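# Move the green pen from the blue plate to the white plate

## Task

Take the green pen off the blue plate and set it down on the white plate, then leave it there with no part of the robot (wrist-camera cables included) in contact with it.

## Robot and tools

Robot and frames. There are two arms, left_arm and right_arm, each with a parallel gripper and a wrist camera. In the scene frame the origin sits at table-top height, midway between the nominal bases. +z is up, +x points out over the table, and left_arm is on the +y side. Arm names do not match image left and right. Calibrated bases: left_arm at (-0.015, +0.340, 0) m with quat_wxyz (+1.000, 0, 0, -0.004); right_arm at (+0.046, -0.370, 0) m with quat_wxyz (+1.000, 0, 0, +0.015). Every hand pose, target, velocity and wrist-camera pose is given in that arm's own base frame. The table and the fixed cameras use the scene frame. A camera stand is behind the arms. The gripper fingers point along the gripper's +z axis and close along its y axis. end_effector_position is the point between the pads, roughly 1 cm short of the fingertips. Reported poses can be off by a few centimetres, more at long reach.

The 16-number row. Every pose command is one row of 16 numbers. The first 8 are for left_arm: x, y, z, qw, qx, qy, qz, opening. The last 8 are the same fields for right_arm. Both arms always need values, even if only one moves. x, y, z are absolute positions in metres in that arm's base frame. The quaternion comes w first and is an absolute orientation in that same frame. Opening runs from -1 (closed) to +1 (fully open, 0.093 m). To keep an arm still, resend the pose and opening from the last result before it began resting. To keep an orientation, repeat one fixed quaternion rather than copying the drifting readout. A 0 in the opening slot is a real command.

execute_actions(actions, cameras). actions is a list of actions. Each action is a list of up to 15 rows, one per 1/30 s control step, and a short list repeats its last row. Each action lasts 0.5 s. Every target must lie within 0.6 m of the gripper's position at that action's start, along each gripper axis. Otherwise the action is refused for both arms, and a malformed or failing first action rejects the whole call. An empty actions list returns camera images, the scene number and the full state. cameras is a list of names (cam_head_left, cam_head_right, cam_left_wrist, cam_right_wrist, or ["all"]). With a non-empty list no images come unless you ask.

move(target, speed, blend, opening_speed, grip_force, blocking, cameras). target is one 16-number row or a list of up to 15 rows. These are absolute poses, reached in straight lines starting from the current Hand target, with no 0.6 m limit. speed is the path's top speed in m/s, from 0.002 to 2.9, default 0.25, and turning is capped at twice that in rad/s. You can give one value or one per target. blend (m) rounds the corners at intermediate targets; 0 means stop at each one. opening_speed is the rate of opening change per second on the -1..1 scale, at least 0.2. grip_force is the per-pad force limit in N, 10 to 50. It persists, and low values close slowly. blocking=false returns after about 0.5 s while the motion continues, and a new move takes over from it. A whole move is capped at 10 s. A changed opening on a later list row is applied only once everything has come to rest at that row. The result adds a move: line. done means within 10 mm and 2 degrees. off_target, moving, held and fault are other endings, and limits=paced or limits=held name clipping or withheld steps. Paths do not avoid obstacles. A faster move gives more lag, overshoot and harder contacts.

wait(seconds 0-10, cameras) lets time pass while commands hold. stop(cameras) brakes a running move. zoom_image(camera, region=[x0,y0,x1,y1]) enlarges part of a camera's newest image; the region is in pixels and at most 504 by 504. All four images are 672x504. finished_scene(scene) ends the scene for good; here scene=1.

Reading results. Each arm reports end_effector_position, end_effector_quat_wxyz, Hand target (where it is actually being sent, which may fall short of your command), Tool commands, grip_measured, Joint positions (the last entry is the finger gap in m), joint torques (they include the arm's weight and are noisy), joint velocities, and motor temperatures. Motion control clips orientation to 40 degrees from the measured one at each step. Friction and gravity can leave the gripper short, low or tilted, and small moves can fail or go sideways. Check the pose after every move and correct it.

Gripping. grip_measured uses the same -1..+1 scale. The pads meet near -0.94, and each millimetre of object width adds about 0.0208 to that reading; the reading may be up to 0.02 high. A round pen may need a command near -1 to hold firmly. Keep sending that value while carrying, and to release send a value well above the pen-width reading. grip_measured alone cannot confirm you are holding a thin object, so check with the cameras.

Suggested order: look with all cameras, then find the pen and both plates, zooming if needed. Choose the closer arm. Open it above the pen with the fingers pointing down, lower it slowly, close, and lift clear. Carry the pen over the white plate, lower until it almost touches, open, lift away, and confirm the pen lies on the plate before finishing.

Avoid: dropping the pen or letting it fall from a height, anything leaving the table, fast contact with the table or plates, the two grippers or wrist cameras touching (even lightly this can fail the scene), cables rubbing objects, paths that pass near an arm's own base, and long stretched-out holds. Motor heat gives a MOTOR HOT warning at 75 °C, folds the arm at 90 °C, and drops it at 100 °C. Joint limits (rad): waist -2.618..3.054, shoulder 0..3.142, elbow 0..3.142 (straight at 2.901), wrist pitch and yaw ±1.571, roll ±2.094. Objects may occasionally be nudged by outside pushes. The simulation keeps running while you think, so be brief.

Each tool is called after "Request:" as name(argument=value, ...), one argument or row to a line, values as JSON.

## Session

Request:
execute_actions(
  actions=[],
)

Scene clock: 0.00 s.
left_arm: end_effector_position=(+0.3778, +0.0433, +0.0662) grip_measured=+1.000 end_effector_quat_wxyz=(+0.538, -0.102, +0.832, +0.092) | right_arm: end_effector_position=(+0.3883, -0.0296, +0.0658) grip_measured=+1.000 end_effector_quat_wxyz=(+0.518, +0.069, +0.847, -0.101)
Joint positions: left_arm=[-0.004 1.596 0.356 0.807 -0.27 -0.075 0.093] | right_arm=[0.046 1.599 0.425 0.694 0.285 0.036 0.093]
Joint velocities: within noise
Joint torques (N m): no reading
Motor temperatures (°C): left_arm=[26 28 30 30 26 28 26] | right_arm=[27 30 26 26 26 27 27]
Heat: left arm: 30 °C; right arm: 30 °C.
Hand target: left_arm +0.3805, +0.0433, +0.0712; +0.544, -0.103, +0.828, +0.092 | right_arm +0.3904, -0.0295, +0.0699; +0.523, +0.070, +0.844, -0.100
Tool commands: left_gripper/opening=+1.0 right_gripper/opening=+1.0

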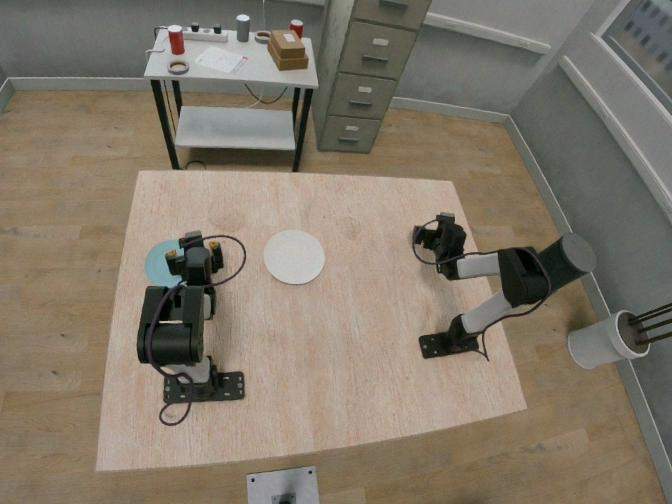

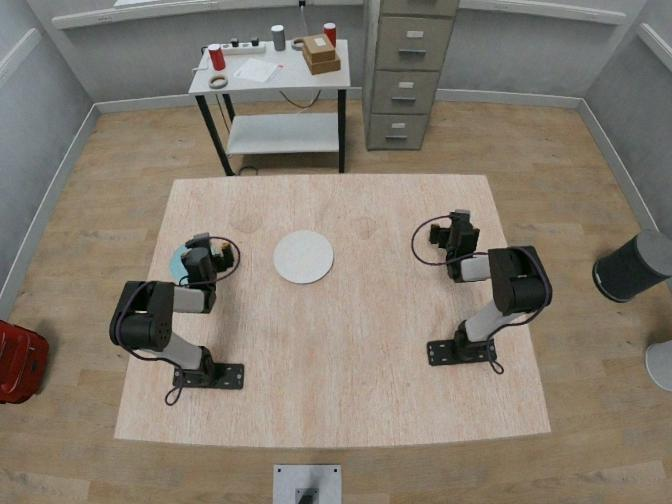

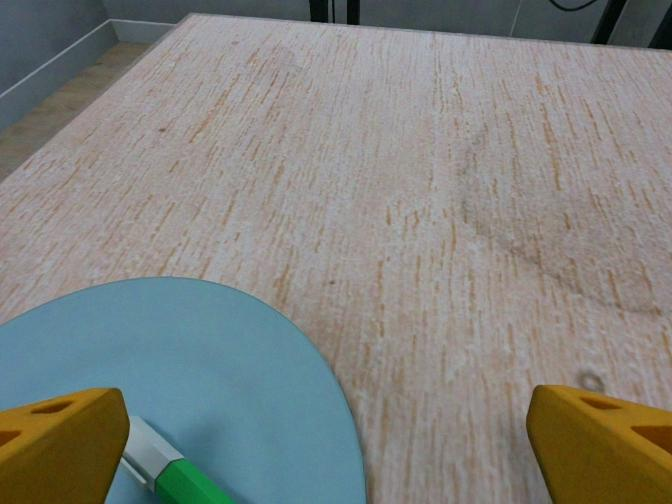

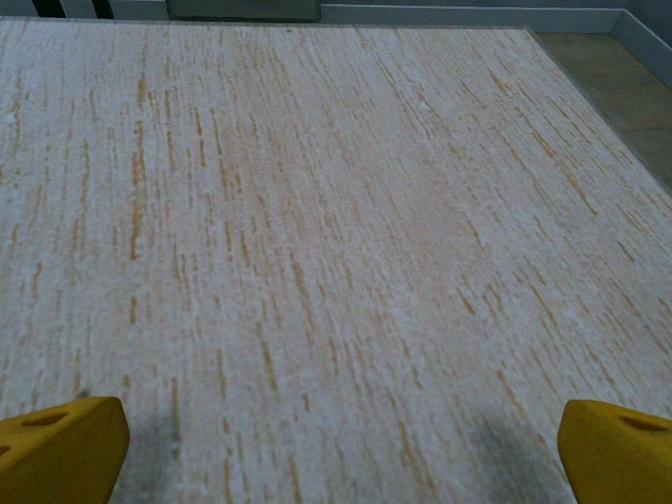

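Request:
move(
  target=[0.3, 0.07, 0.22, 0.087, 0, 0.996, 0, 1, 0.3904, -0.0295, 0.0699, 0.523, 0.070, 0.844, -0.100, 1],
  speed=0.6,
  cameras=["all"],
)

Scene clock: 9.17 s.
left_arm: end_effector_position=(+0.2956, +0.0719, +0.2132) grip_measured=+1.000 end_effector_quat_wxyz=(+0.081, -0.012, +0.997, +0.007) | right_arm: end_effector_position=(+0.3883, -0.0296, +0.0658) grip_measured=+1.000 end_effector_quat_wxyz=(+0.518, +0.069, +0.847, -0.101)
Joint positions: left_arm=[0.253 1.588 1.65 -1.472 0.026 0.226 0.093] | right_arm=[0.046 1.599 0.425 0.694 0.285 0.036 0.093]
Joint torques (N m): left_arm=[0.35 -4.44 10.37 0.66 0.24 0.2] | right_arm=[0.21 -6.04 5.22 2.63 0.01 0.08]
Heat: left arm: 32 °C; right arm: 31 °C.
Hand target: left_arm +0.2988, +0.0713, +0.2212; +0.088, -0.006, +0.996, +0.001 | right_arm +0.3904, -0.0295, +0.0699; +0.523, +0.070, +0.844, -0.100
Off the commanded pose: left_arm 0.008 m, 2 deg | right_arm 0.005 m, 1 deg.
move: done

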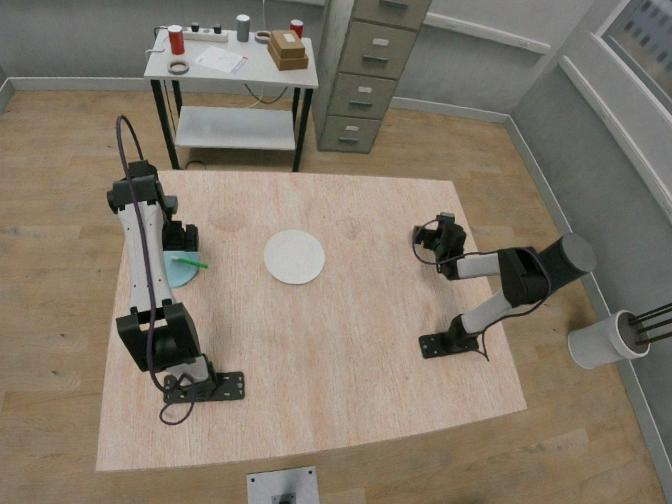

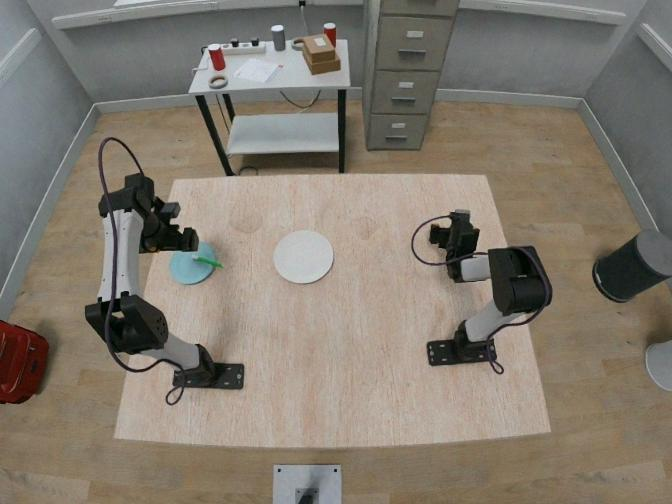

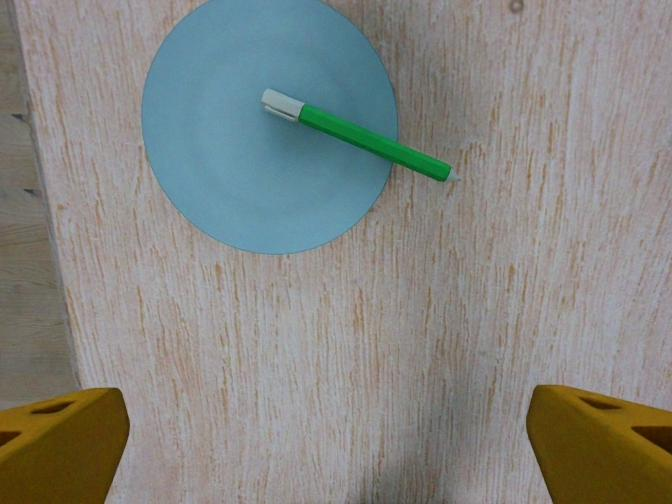

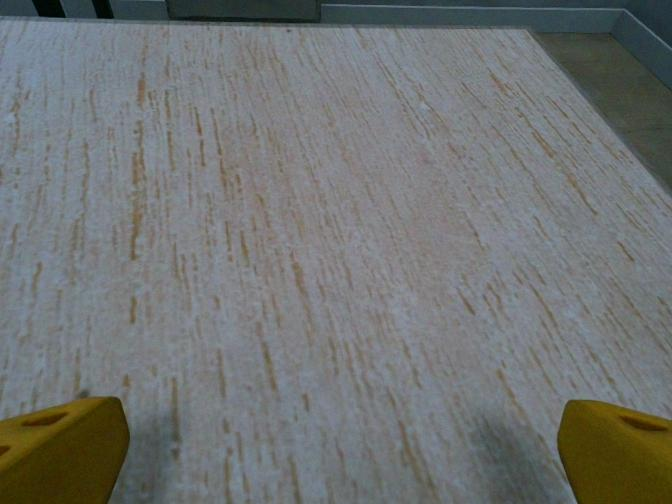

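Request:
move(
  target=[0.36, 0.062, 0.16, 0, -0.552, 0.834, 0, 1, 0.3904, -0.0295, 0.0699, 0.523, 0.070, 0.844, -0.100, 1],
  speed=0.6,
  cameras=["cam_head_left","cam_head_right","cam_left_wrist"],
)

Scene clock: 26.03 s.
left_arm: end_effector_position=(+0.3545, +0.0598, +0.1562) grip_measured=+1.000 end_effector_quat_wxyz=(-0.008, -0.545, +0.838, -0.010) | right_arm: end_effector_position=(+0.3883, -0.0296, +0.0658) grip_measured=+1.000 end_effector_quat_wxyz=(+0.518, +0.069, +0.847, -0.101)
Joint positions: left_arm=[0.179 1.926 1.835 -1.487 0.026 -0.974 0.093] | right_arm=[0.046 1.599 0.425 0.694 0.285 0.036 0.093]
Joint torques (N m): left_arm=[-0.85 -6.31 10.18 0.29 -0.21 -0.15] | right_arm=[0.21 -6.04 5.22 2.63 0 0.09]
Motor temperatures (°C): left_arm=[26 30 33 31 26 28 26] | right_arm=[27 32 28 32 26 27 27]
Heat: left arm: 33 °C; right arm: 32 °C.
Hand target: left_arm +0.3601, +0.0602, +0.1601; -0.001, -0.548, +0.837, -0.005 | right_arm +0.3904, -0.0295, +0.0699; +0.523, +0.070, +0.844, -0.100
Off the commanded pose: left_arm 0.007 m, 2 deg | right_arm 0.005 m, 1 deg.
move: done
Images, in order (width x height): cam_head_left 672x504, cam_head_right 672x504, cam_left_wrist 672x504.

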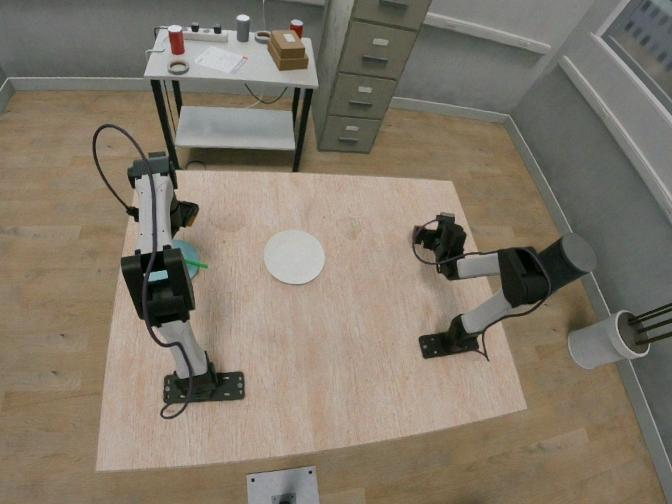

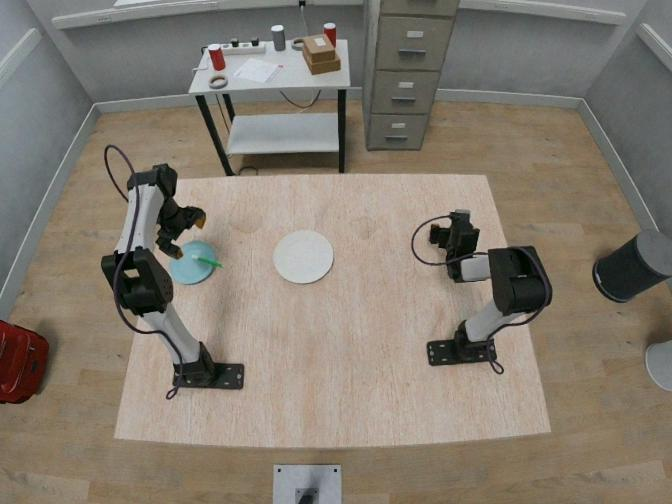

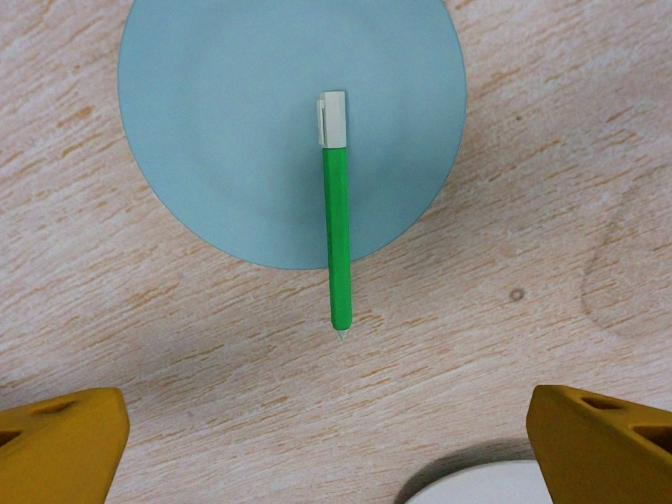

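Request:
move(
  target=[0.36, 0.062, 0.085, 0, -0.552, 0.834, 0, 1, 0.3904, -0.0295, 0.0699, 0.523, 0.070, 0.844, -0.100, 1],
  speed=0.4,
  cameras=["cam_head_right","cam_left_wrist"],
)

Scene clock: 48.50 s.
left_arm: end_effector_position=(+0.3618, +0.0616, +0.0941) grip_measured=+1.000 end_effector_quat_wxyz=(+0.001, -0.549, +0.836, -0.013) | right_arm: end_effector_position=(+0.3883, -0.0296, +0.0658) grip_measured=+1.000 end_effector_quat_wxyz=(+0.518, +0.069, +0.847, -0.101)
Joint positions: left_arm=[0.179 1.93 1.594 -1.222 0.023 -0.983 0.093] | right_arm=[0.046 1.599 0.425 0.694 0.285 0.036 0.093]
Joint torques (N m): left_arm=[-0.83 -7.06 4.74 0.69 -0.3 -0.15] | right_arm=[0.2 -6.06 5.22 2.63 0.01 0.08]
Heat: left arm: 34 °C; right arm: 34 °C.
Hand target: left_arm +0.3599, +0.0620, +0.0852; +0.000, -0.552, +0.834, +0.000 | right_arm +0.3904, -0.0295, +0.0699; +0.523, +0.070, +0.844, -0.100
Off the commanded pose: left_arm 0.009 m, 2 deg | right_arm 0.005 m, 1 deg.
move: done
Images, in order (width x height): cam_head_right 672x504, cam_left_wrist 672x504.

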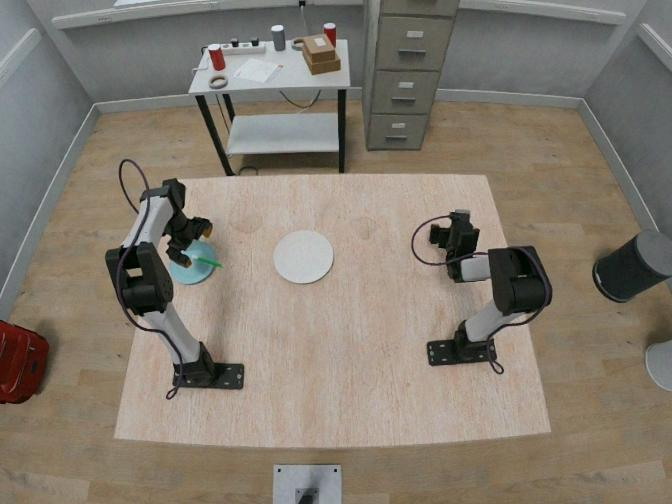

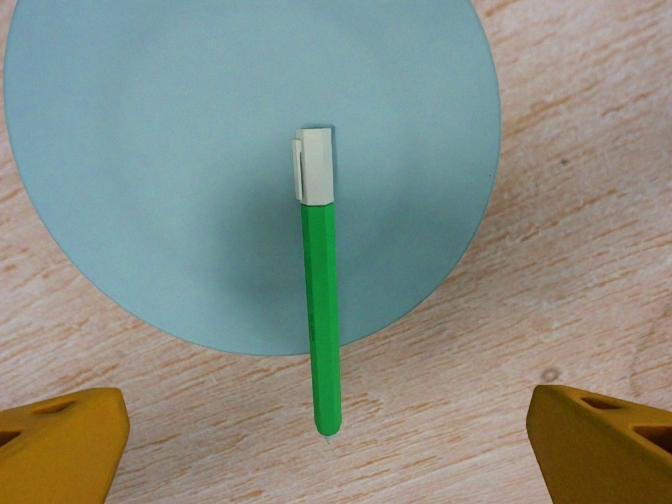

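Request:
move(
  target=[0.357, 0.062, 0.035, 0, -0.552, 0.834, 0.008, 1, 0.3904, -0.0295, 0.0699, 0.523, 0.070, 0.844, -0.100, 1],
  speed=0.2,
  cameras=["cam_head_right","cam_left_wrist"],
)

Scene clock: 63.60 s.
left_arm: end_effector_position=(+0.3594, +0.0615, +0.0440) grip_measured=+1.000 end_effector_quat_wxyz=(+0.000, -0.548, +0.836, -0.005) | right_arm: end_effector_position=(+0.3883, -0.0296, +0.0658) grip_measured=+1.000 end_effector_quat_wxyz=(+0.518, +0.069, +0.847, -0.101)
Joint positions: left_arm=[0.173 1.965 1.44 -1.041 0.009 -0.987 0.093] | right_arm=[0.046 1.599 0.425 0.694 0.285 0.036 0.093]
Joint torques (N m): left_arm=[-0.8 -6.98 4.77 0.66 -0.32 -0.15] | right_arm=[0.23 -6.06 5.2 2.63 0.01 0.08]
Heat: left arm: 34 °C; right arm: 35 °C.
Hand target: left_arm +0.3567, +0.0619, +0.0353; +0.000, -0.551, +0.834, +0.008 | right_arm +0.3904, -0.0295, +0.0699; +0.523, +0.070, +0.844, -0.100
Off the commanded pose: left_arm 0.009 m, 2 deg | right_arm 0.005 m, 1 deg.
move: done
Images, in order (width x height): cam_head_right 672x504, cam_left_wrist 672x504.

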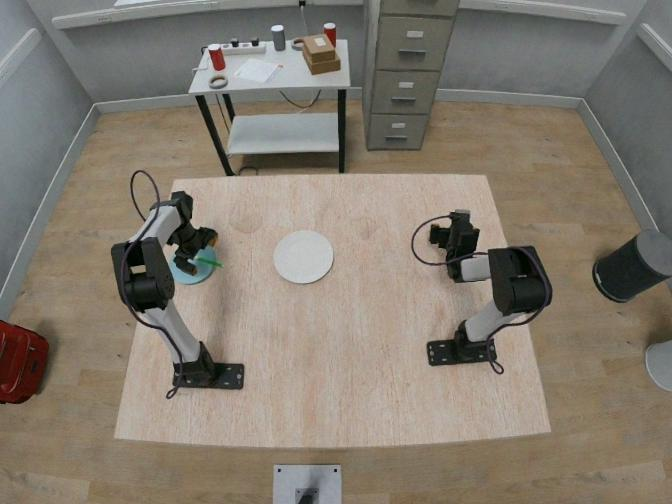

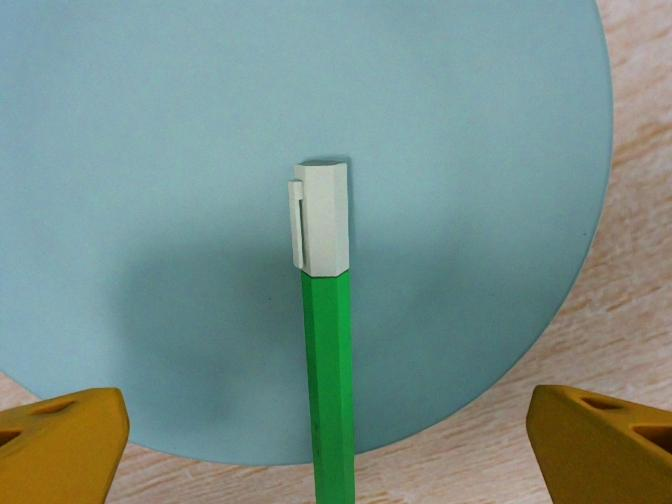

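Request:
move(
  target=[0.354, 0.062, 0.010, 0, -0.552, 0.834, 0.008, 1, 0.3904, -0.0295, 0.0699, 0.523, 0.070, 0.844, -0.100, 1],
  speed=0.1,
  cameras=["cam_left_wrist"],
)

Scene clock: 70.80 s.
left_arm: end_effector_position=(+0.3578, +0.0612, +0.0261) grip_measured=+1.000 end_effector_quat_wxyz=(+0.005, -0.548, +0.836, -0.007) | right_arm: end_effector_position=(+0.3883, -0.0296, +0.0658) grip_measured=+1.000 end_effector_quat_wxyz=(+0.518, +0.069, +0.847, -0.101)
Joint positions: left_arm=[0.173 1.971 1.374 -0.958 0.009 -0.987 0.093] | right_arm=[0.046 1.599 0.425 0.694 0.285 0.036 0.093]
Joint torques (N m): left_arm=[-0.68 -5.81 3.97 0.82 -0.32 -0.14] | right_arm=[0.2 -6.09 5.19 2.64 0.02 0.08]
Heat: left arm: 34 °C; right arm: 35 °C.
Hand target: left_arm +0.3535, +0.0619, +0.0105; +0.000, -0.552, +0.834, +0.008 | right_arm +0.3904, -0.0295, +0.0699; +0.523, +0.070, +0.844, -0.100
Off the commanded pose: left_arm 0.017 m, 2 deg | right_arm 0.005 m, 1 deg.
move: off_target (left_arm)
Images, in order (width x height): cam_left_wrist 672x504.

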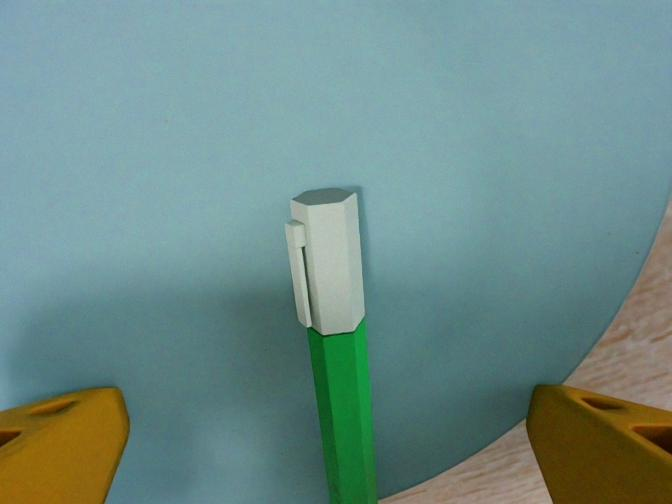

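Request:
move(
  target=[0.354, 0.062, 0.010, 0, -0.552, 0.834, 0.008, -1, 0.3904, -0.0295, 0.0699, 0.523, 0.070, 0.844, -0.100, 1],
  opening_speed=1.5,
  cameras=["cam_left_wrist"],
)

Scene clock: 78.40 s.
left_arm: end_effector_position=(+0.3662, +0.0612, +0.0253) grip_measured=-0.883 end_effector_quat_wxyz=(+0.020, -0.548, +0.836, -0.014) | right_arm: end_effector_position=(+0.3883, -0.0296, +0.0658) grip_measured=+1.000 end_effector_quat_wxyz=(+0.518, +0.069, +0.847, -0.101)
Joint positions: left_arm=[0.17 1.974 1.374 -0.923 0.009 -0.991 0.003] | right_arm=[0.046 1.599 0.425 0.694 0.285 0.036 0.093]
Joint torques (N m): left_arm=[-0.36 -6.08 4.14 0.53 -0.32 -0.13] | right_arm=[0.17 -6.06 5.23 2.63 0.02 0.08]
Heat: left arm: 34 °C; right arm: 36 °C.
Hand target: left_arm +0.3539, +0.0619, +0.0107; +0.000, -0.552, +0.834, +0.008 | right_arm +0.3904, -0.0295, +0.0699; +0.523, +0.070, +0.844, -0.100
Off the commanded pose: left_arm 0.020 m, 3 deg | right_arm 0.005 m, 1 deg.
move: off_target (left_arm)
Images, in order (width x height): cam_left_wrist 672x504.

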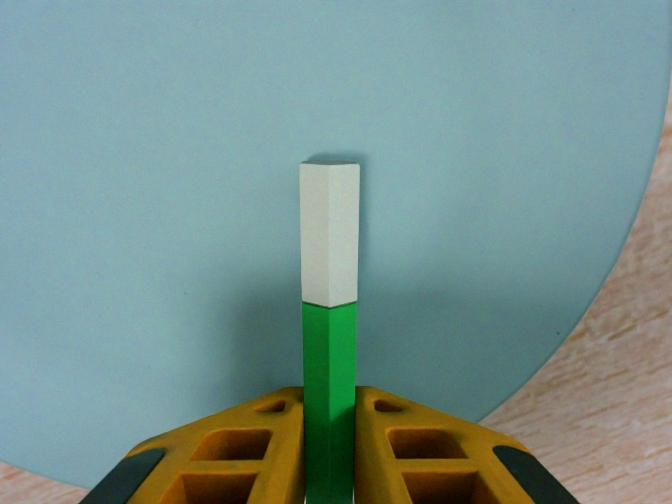

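Request:
move(
  target=[
    [0.364, 0.062, 0.13, 0, -0.552, 0.834, 0.008, -1, 0.3904, -0.0295, 0.0699, 0.523, 0.070, 0.844, -0.100, 1],
    [0.385, -0.25, 0.12, 0, -0.233, 0.972, 0.004, -1, 0.3904, -0.0295, 0.0699, 0.523, 0.070, 0.844, -0.100, 1],
  ],
  speed=0.35,
  blend=0.03,
  cameras=["cam_head_right","cam_head_left","cam_left_wrist"],
)

Scene clock: 88.87 s.
left_arm: end_effector_position=(+0.3790, -0.2497, +0.1171) grip_measured=-0.891 end_effector_quat_wxyz=(+0.005, -0.233, +0.973, -0.003) | right_arm: end_effector_position=(+0.3883, -0.0296, +0.0658) grip_measured=+1.000 end_effector_quat_wxyz=(+0.518, +0.069, +0.847, -0.101)
Joint positions: left_arm=[-0.584 2.35 2.343 -1.552 -0.003 -1.053 0.002] | right_arm=[0.046 1.599 0.425 0.694 0.285 0.036 0.093]
Joint torques (N m): left_arm=[0.57 -9.1 10.03 0.34 -0.1 0.1] | right_arm=[0.21 -6.05 5.22 2.63 0 0.09]
Motor temperatures (°C): left_arm=[26 35 33 30 26 28 26] | right_arm=[27 33 30 36 26 27 27]
Heat: left arm: 35 °C; right arm: 36 °C.
Hand target: left_arm +0.3841, -0.2486, +0.1197; +0.010, -0.233, +0.972, -0.005 | right_arm +0.3904, -0.0295, +0.0699; +0.523, +0.070, +0.844, -0.100
Off the commanded pose: left_arm 0.007 m, 1 deg | right_arm 0.005 m, 1 deg.
joint sent to its limit (left arm) — joint 4 (wrist pitch), lower limit. The joint targets still meet the commanded pose.
move: done
Images, in order (width x height): cam_head_left 672x504, cam_head_right 672x504, cam_left_wrist 672x504.

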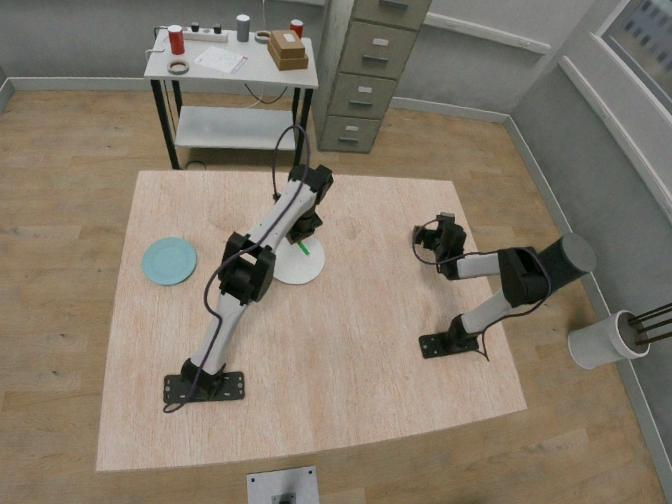

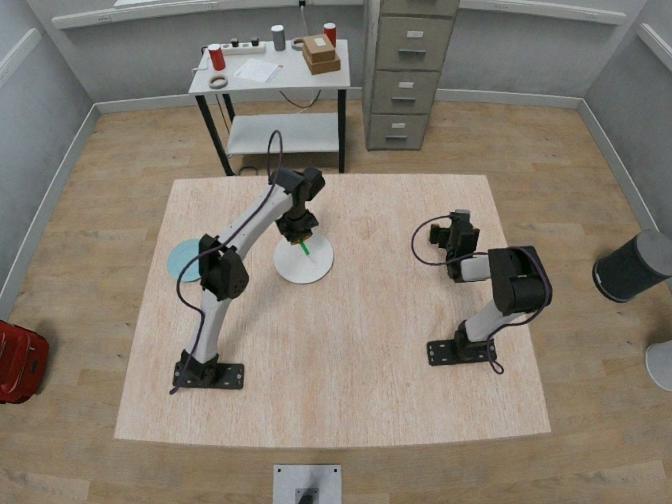

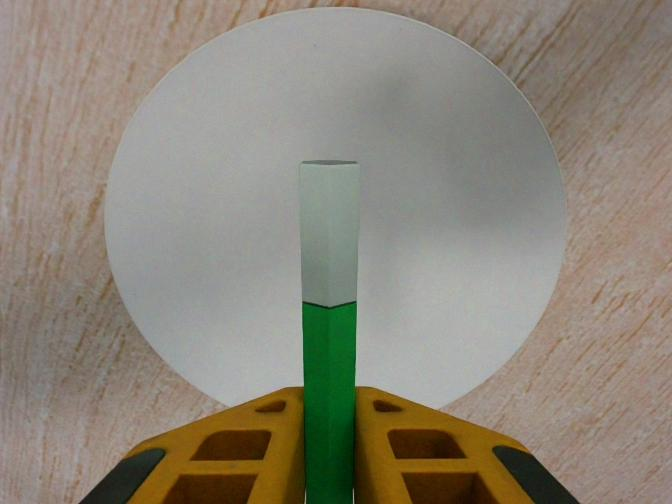

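Request:
move(
  target=[
    [0.401, -0.242, 0.06, 0, -0.233, 0.972, 0.004, -1, 0.3904, -0.0295, 0.0699, 0.523, 0.070, 0.844, -0.100, 1],
    [0.401, -0.242, 0.018, 0, -0.233, 0.972, 0.004, -1, 0.3904, -0.0295, 0.0699, 0.523, 0.070, 0.844, -0.100, 1],
  ],
  speed=[0.25, 0.08],
  blend=0.01,
  cameras=["cam_head_right","cam_left_wrist"],
)

Scene clock: 98.77 s.
left_arm: end_effector_position=(+0.3990, -0.2426, +0.0337) grip_measured=-0.891 end_effector_quat_wxyz=(+0.002, -0.242, +0.970, +0.003) | right_arm: end_effector_position=(+0.3883, -0.0296, +0.0658) grip_measured=+1.000 end_effector_quat_wxyz=(+0.518, +0.069, +0.847, -0.101)
Joint positions: left_arm=[-0.549 2.404 2.105 -1.273 -0.006 -1.038 0.002] | right_arm=[0.046 1.599 0.425 0.694 0.285 0.036 0.093]
Joint torques (N m): left_arm=[0.32 -9.36 4.21 0.87 -0.07 0.18] | right_arm=[0.23 -6.05 5.22 2.63 0 0.08]
Heat: left arm: 36 °C; right arm: 37 °C.
Hand target: left_arm +0.4008, -0.2413, +0.0183; +0.001, -0.237, +0.971, +0.005 | right_arm +0.3904, -0.0295, +0.0699; +0.523, +0.070, +0.844, -0.100
Off the commanded pose: left_arm 0.016 m, 1 deg | right_arm 0.005 m, 1 deg.
move: off_target (left_arm)
Images, in order (width x height): cam_head_right 672x504, cam_left_wrist 672x504.

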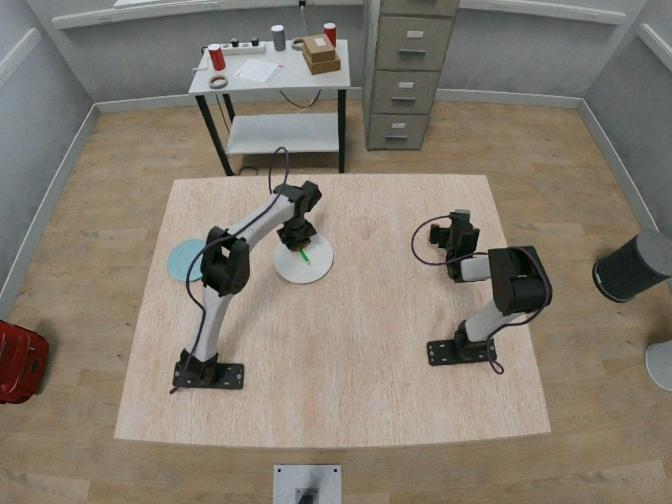

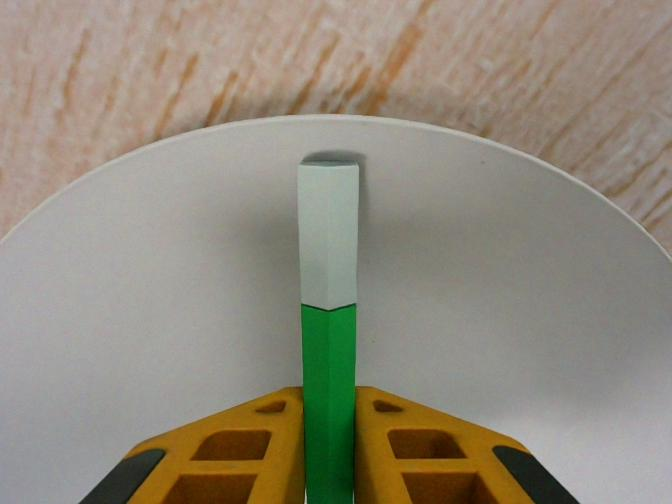

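Request:
move(
  target=[0.396, -0.244, 0.010, 0, -0.233, 0.972, 0.004, -1, 0.3904, -0.0295, 0.0699, 0.523, 0.070, 0.844, -0.100, 1],
  speed=0.06,
  cameras=["cam_left_wrist"],
)

Request:
move(
  target=[0.396, -0.244, 0.010, 0, -0.233, 0.972, 0.004, -0.3, 0.3904, -0.0295, 0.0699, 0.523, 0.070, 0.844, -0.100, 1],
  opening_speed=0.6,
  cameras=["cam_left_wrist"],
)

Request:
move(
  target=[0.395, -0.244, 0.15, 0, -0.233, 0.972, 0.004, -0.2, 0.3904, -0.0295, 0.0699, 0.523, 0.070, 0.844, -0.100, 1],
  cameras=["cam_head_left","cam_left_wrist"],
)

Scene clock: 110.33 s.
left_arm: end_effector_position=(+0.4013, -0.2413, +0.0253) grip_measured=-0.891 end_effector_quat_wxyz=(+0.010, -0.242, +0.970, +0.004) | right_arm: end_effector_position=(+0.3883, -0.0296, +0.0658) grip_measured=+1.000 end_effector_quat_wxyz=(+0.518, +0.069, +0.847, -0.101)
Joint positions: left_arm=[-0.549 2.403 2.07 -1.23 -0.02 -1.038 0.002] | right_arm=[0.046 1.599 0.425 0.694 0.285 0.036 0.093]
Joint torques (N m): left_arm=[-0.54 -9.98 2.96 0.85 0 0.18] | right_arm=[0.21 -6.05 5.24 2.63 0 0.09]
Heat: left arm: 37 °C; right arm: 37 °C.
Hand target: left_arm +0.3965, -0.2423, +0.0104; +0.003, -0.233, +0.972, +0.008 | right_arm +0.3904, -0.0295, +0.0699; +0.523, +0.070, +0.844, -0.100
Off the commanded pose: left_arm 0.016 m, 2 deg | right_arm 0.005 m, 1 deg.
move: off_target (left_arm)
Images, in order (width x height): cam_left_wrist 672x504.

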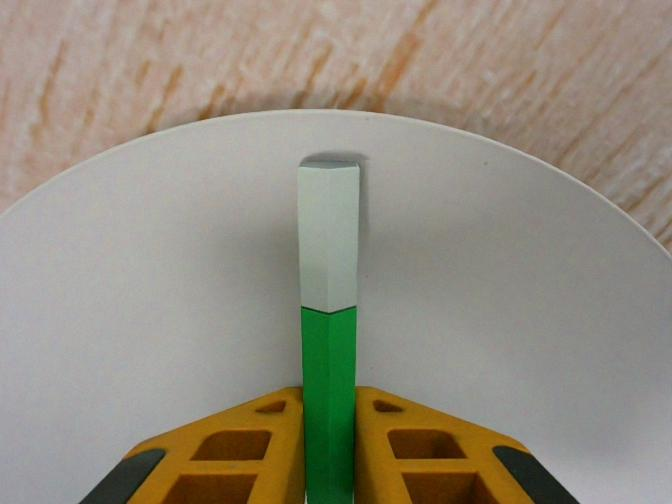

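Scene clock: 112.03 s.
left_arm: end_effector_position=(+0.3988, -0.2422, +0.0229) grip_measured=-0.303 end_effector_quat_wxyz=(+0.003, -0.237, +0.971, +0.002) | right_arm: end_effector_position=(+0.3883, -0.0296, +0.0658) grip_measured=+1.000 end_effector_quat_wxyz=(+0.518, +0.069, +0.847, -0.101)
Joint positions: left_arm=[-0.549 2.403 2.061 -1.227 -0.008 -1.027 0.031] | right_arm=[0.046 1.599 0.425 0.694 0.285 0.036 0.093]
Joint torques (N m): left_arm=[-0.54 -10.03 3.69 0.8 0.12 0.16] | right_arm=[0.21 -6.05 5.24 2.63 0.01 0.08]
Heat: left arm: 37 °C; right arm: 37 °C.
Hand target: left_arm +0.3946, -0.2454, +0.0102; -0.005, -0.229, +0.973, +0.000 | right_arm +0.3904, -0.0295, +0.0699; +0.523, +0.070, +0.844, -0.100
Off the commanded pose: left_arm 0.013 m, 1 deg | right_arm 0.005 m, 1 deg.
move: off_target (left_arm)
Images, in order (width x height): cam_left_wrist 672x504.

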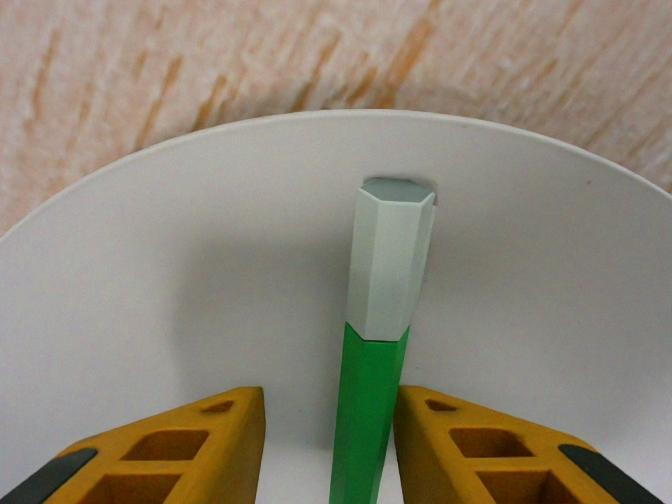

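Scene clock: 113.53 s.
left_arm: end_effector_position=(+0.3961, -0.2409, +0.1273) grip_measured=-0.203 end_effector_quat_wxyz=(+0.023, -0.237, +0.971, -0.019) | right_arm: end_effector_position=(+0.3883, -0.0296, +0.0658) grip_measured=+1.000 end_effector_quat_wxyz=(+0.518, +0.069, +0.847, -0.101)
Joint positions: left_arm=[-0.549 2.357 2.395 -1.55 -0.006 -1.027 0.035] | right_arm=[0.046 1.599 0.425 0.694 0.285 0.036 0.093]
Joint torques (N m): left_arm=[-0.65 -12.89 9.1 0.39 -0.03 0.06] | right_arm=[0.21 -6.02 5.2 2.63 0.01 0.08]
Heat: left arm: 38 °C; right arm: 38 °C.
Hand target: left_arm +0.3944, -0.2437, +0.1491; +0.038, -0.232, +0.971, -0.035 | right_arm +0.3904, -0.0295, +0.0699; +0.523, +0.070, +0.844, -0.100
Off the commanded pose: left_arm 0.023 m, 4 deg | right_arm 0.005 m, 1 deg.
joint sent to its limit (left arm) — joint 4 (wrist pitch), lower limit. The joint targets are off in orientation, not in position.
move: off_target (left_arm)
Images, in order (width x height): cam_head_left 672x504, cam_left_wrist 672x504.

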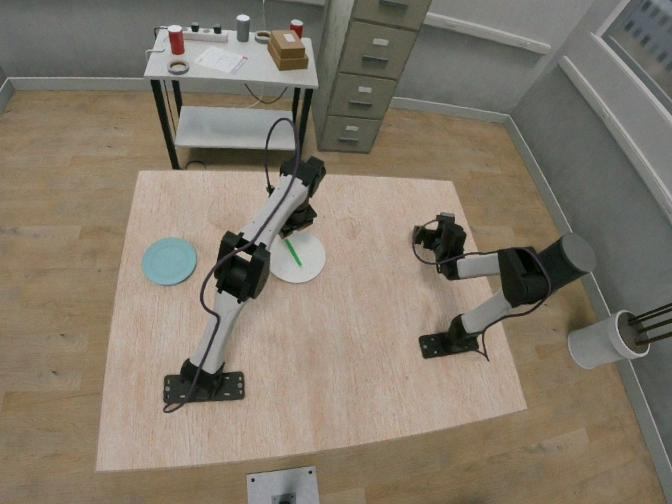

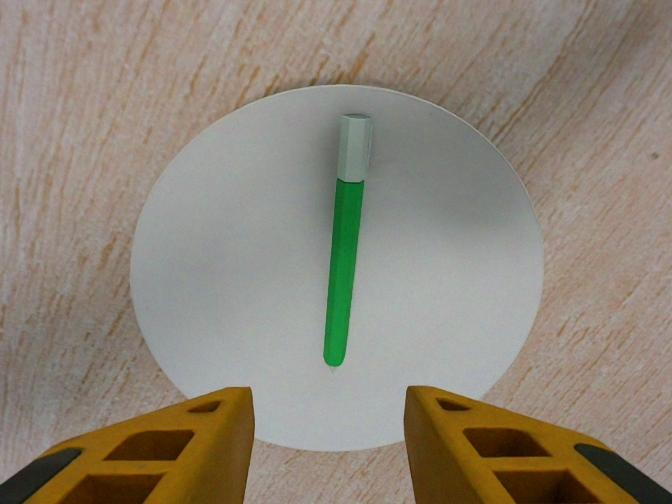

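Done.

Request:
finished_scene(
  scene=1,
)

The scene is finished: the task was done.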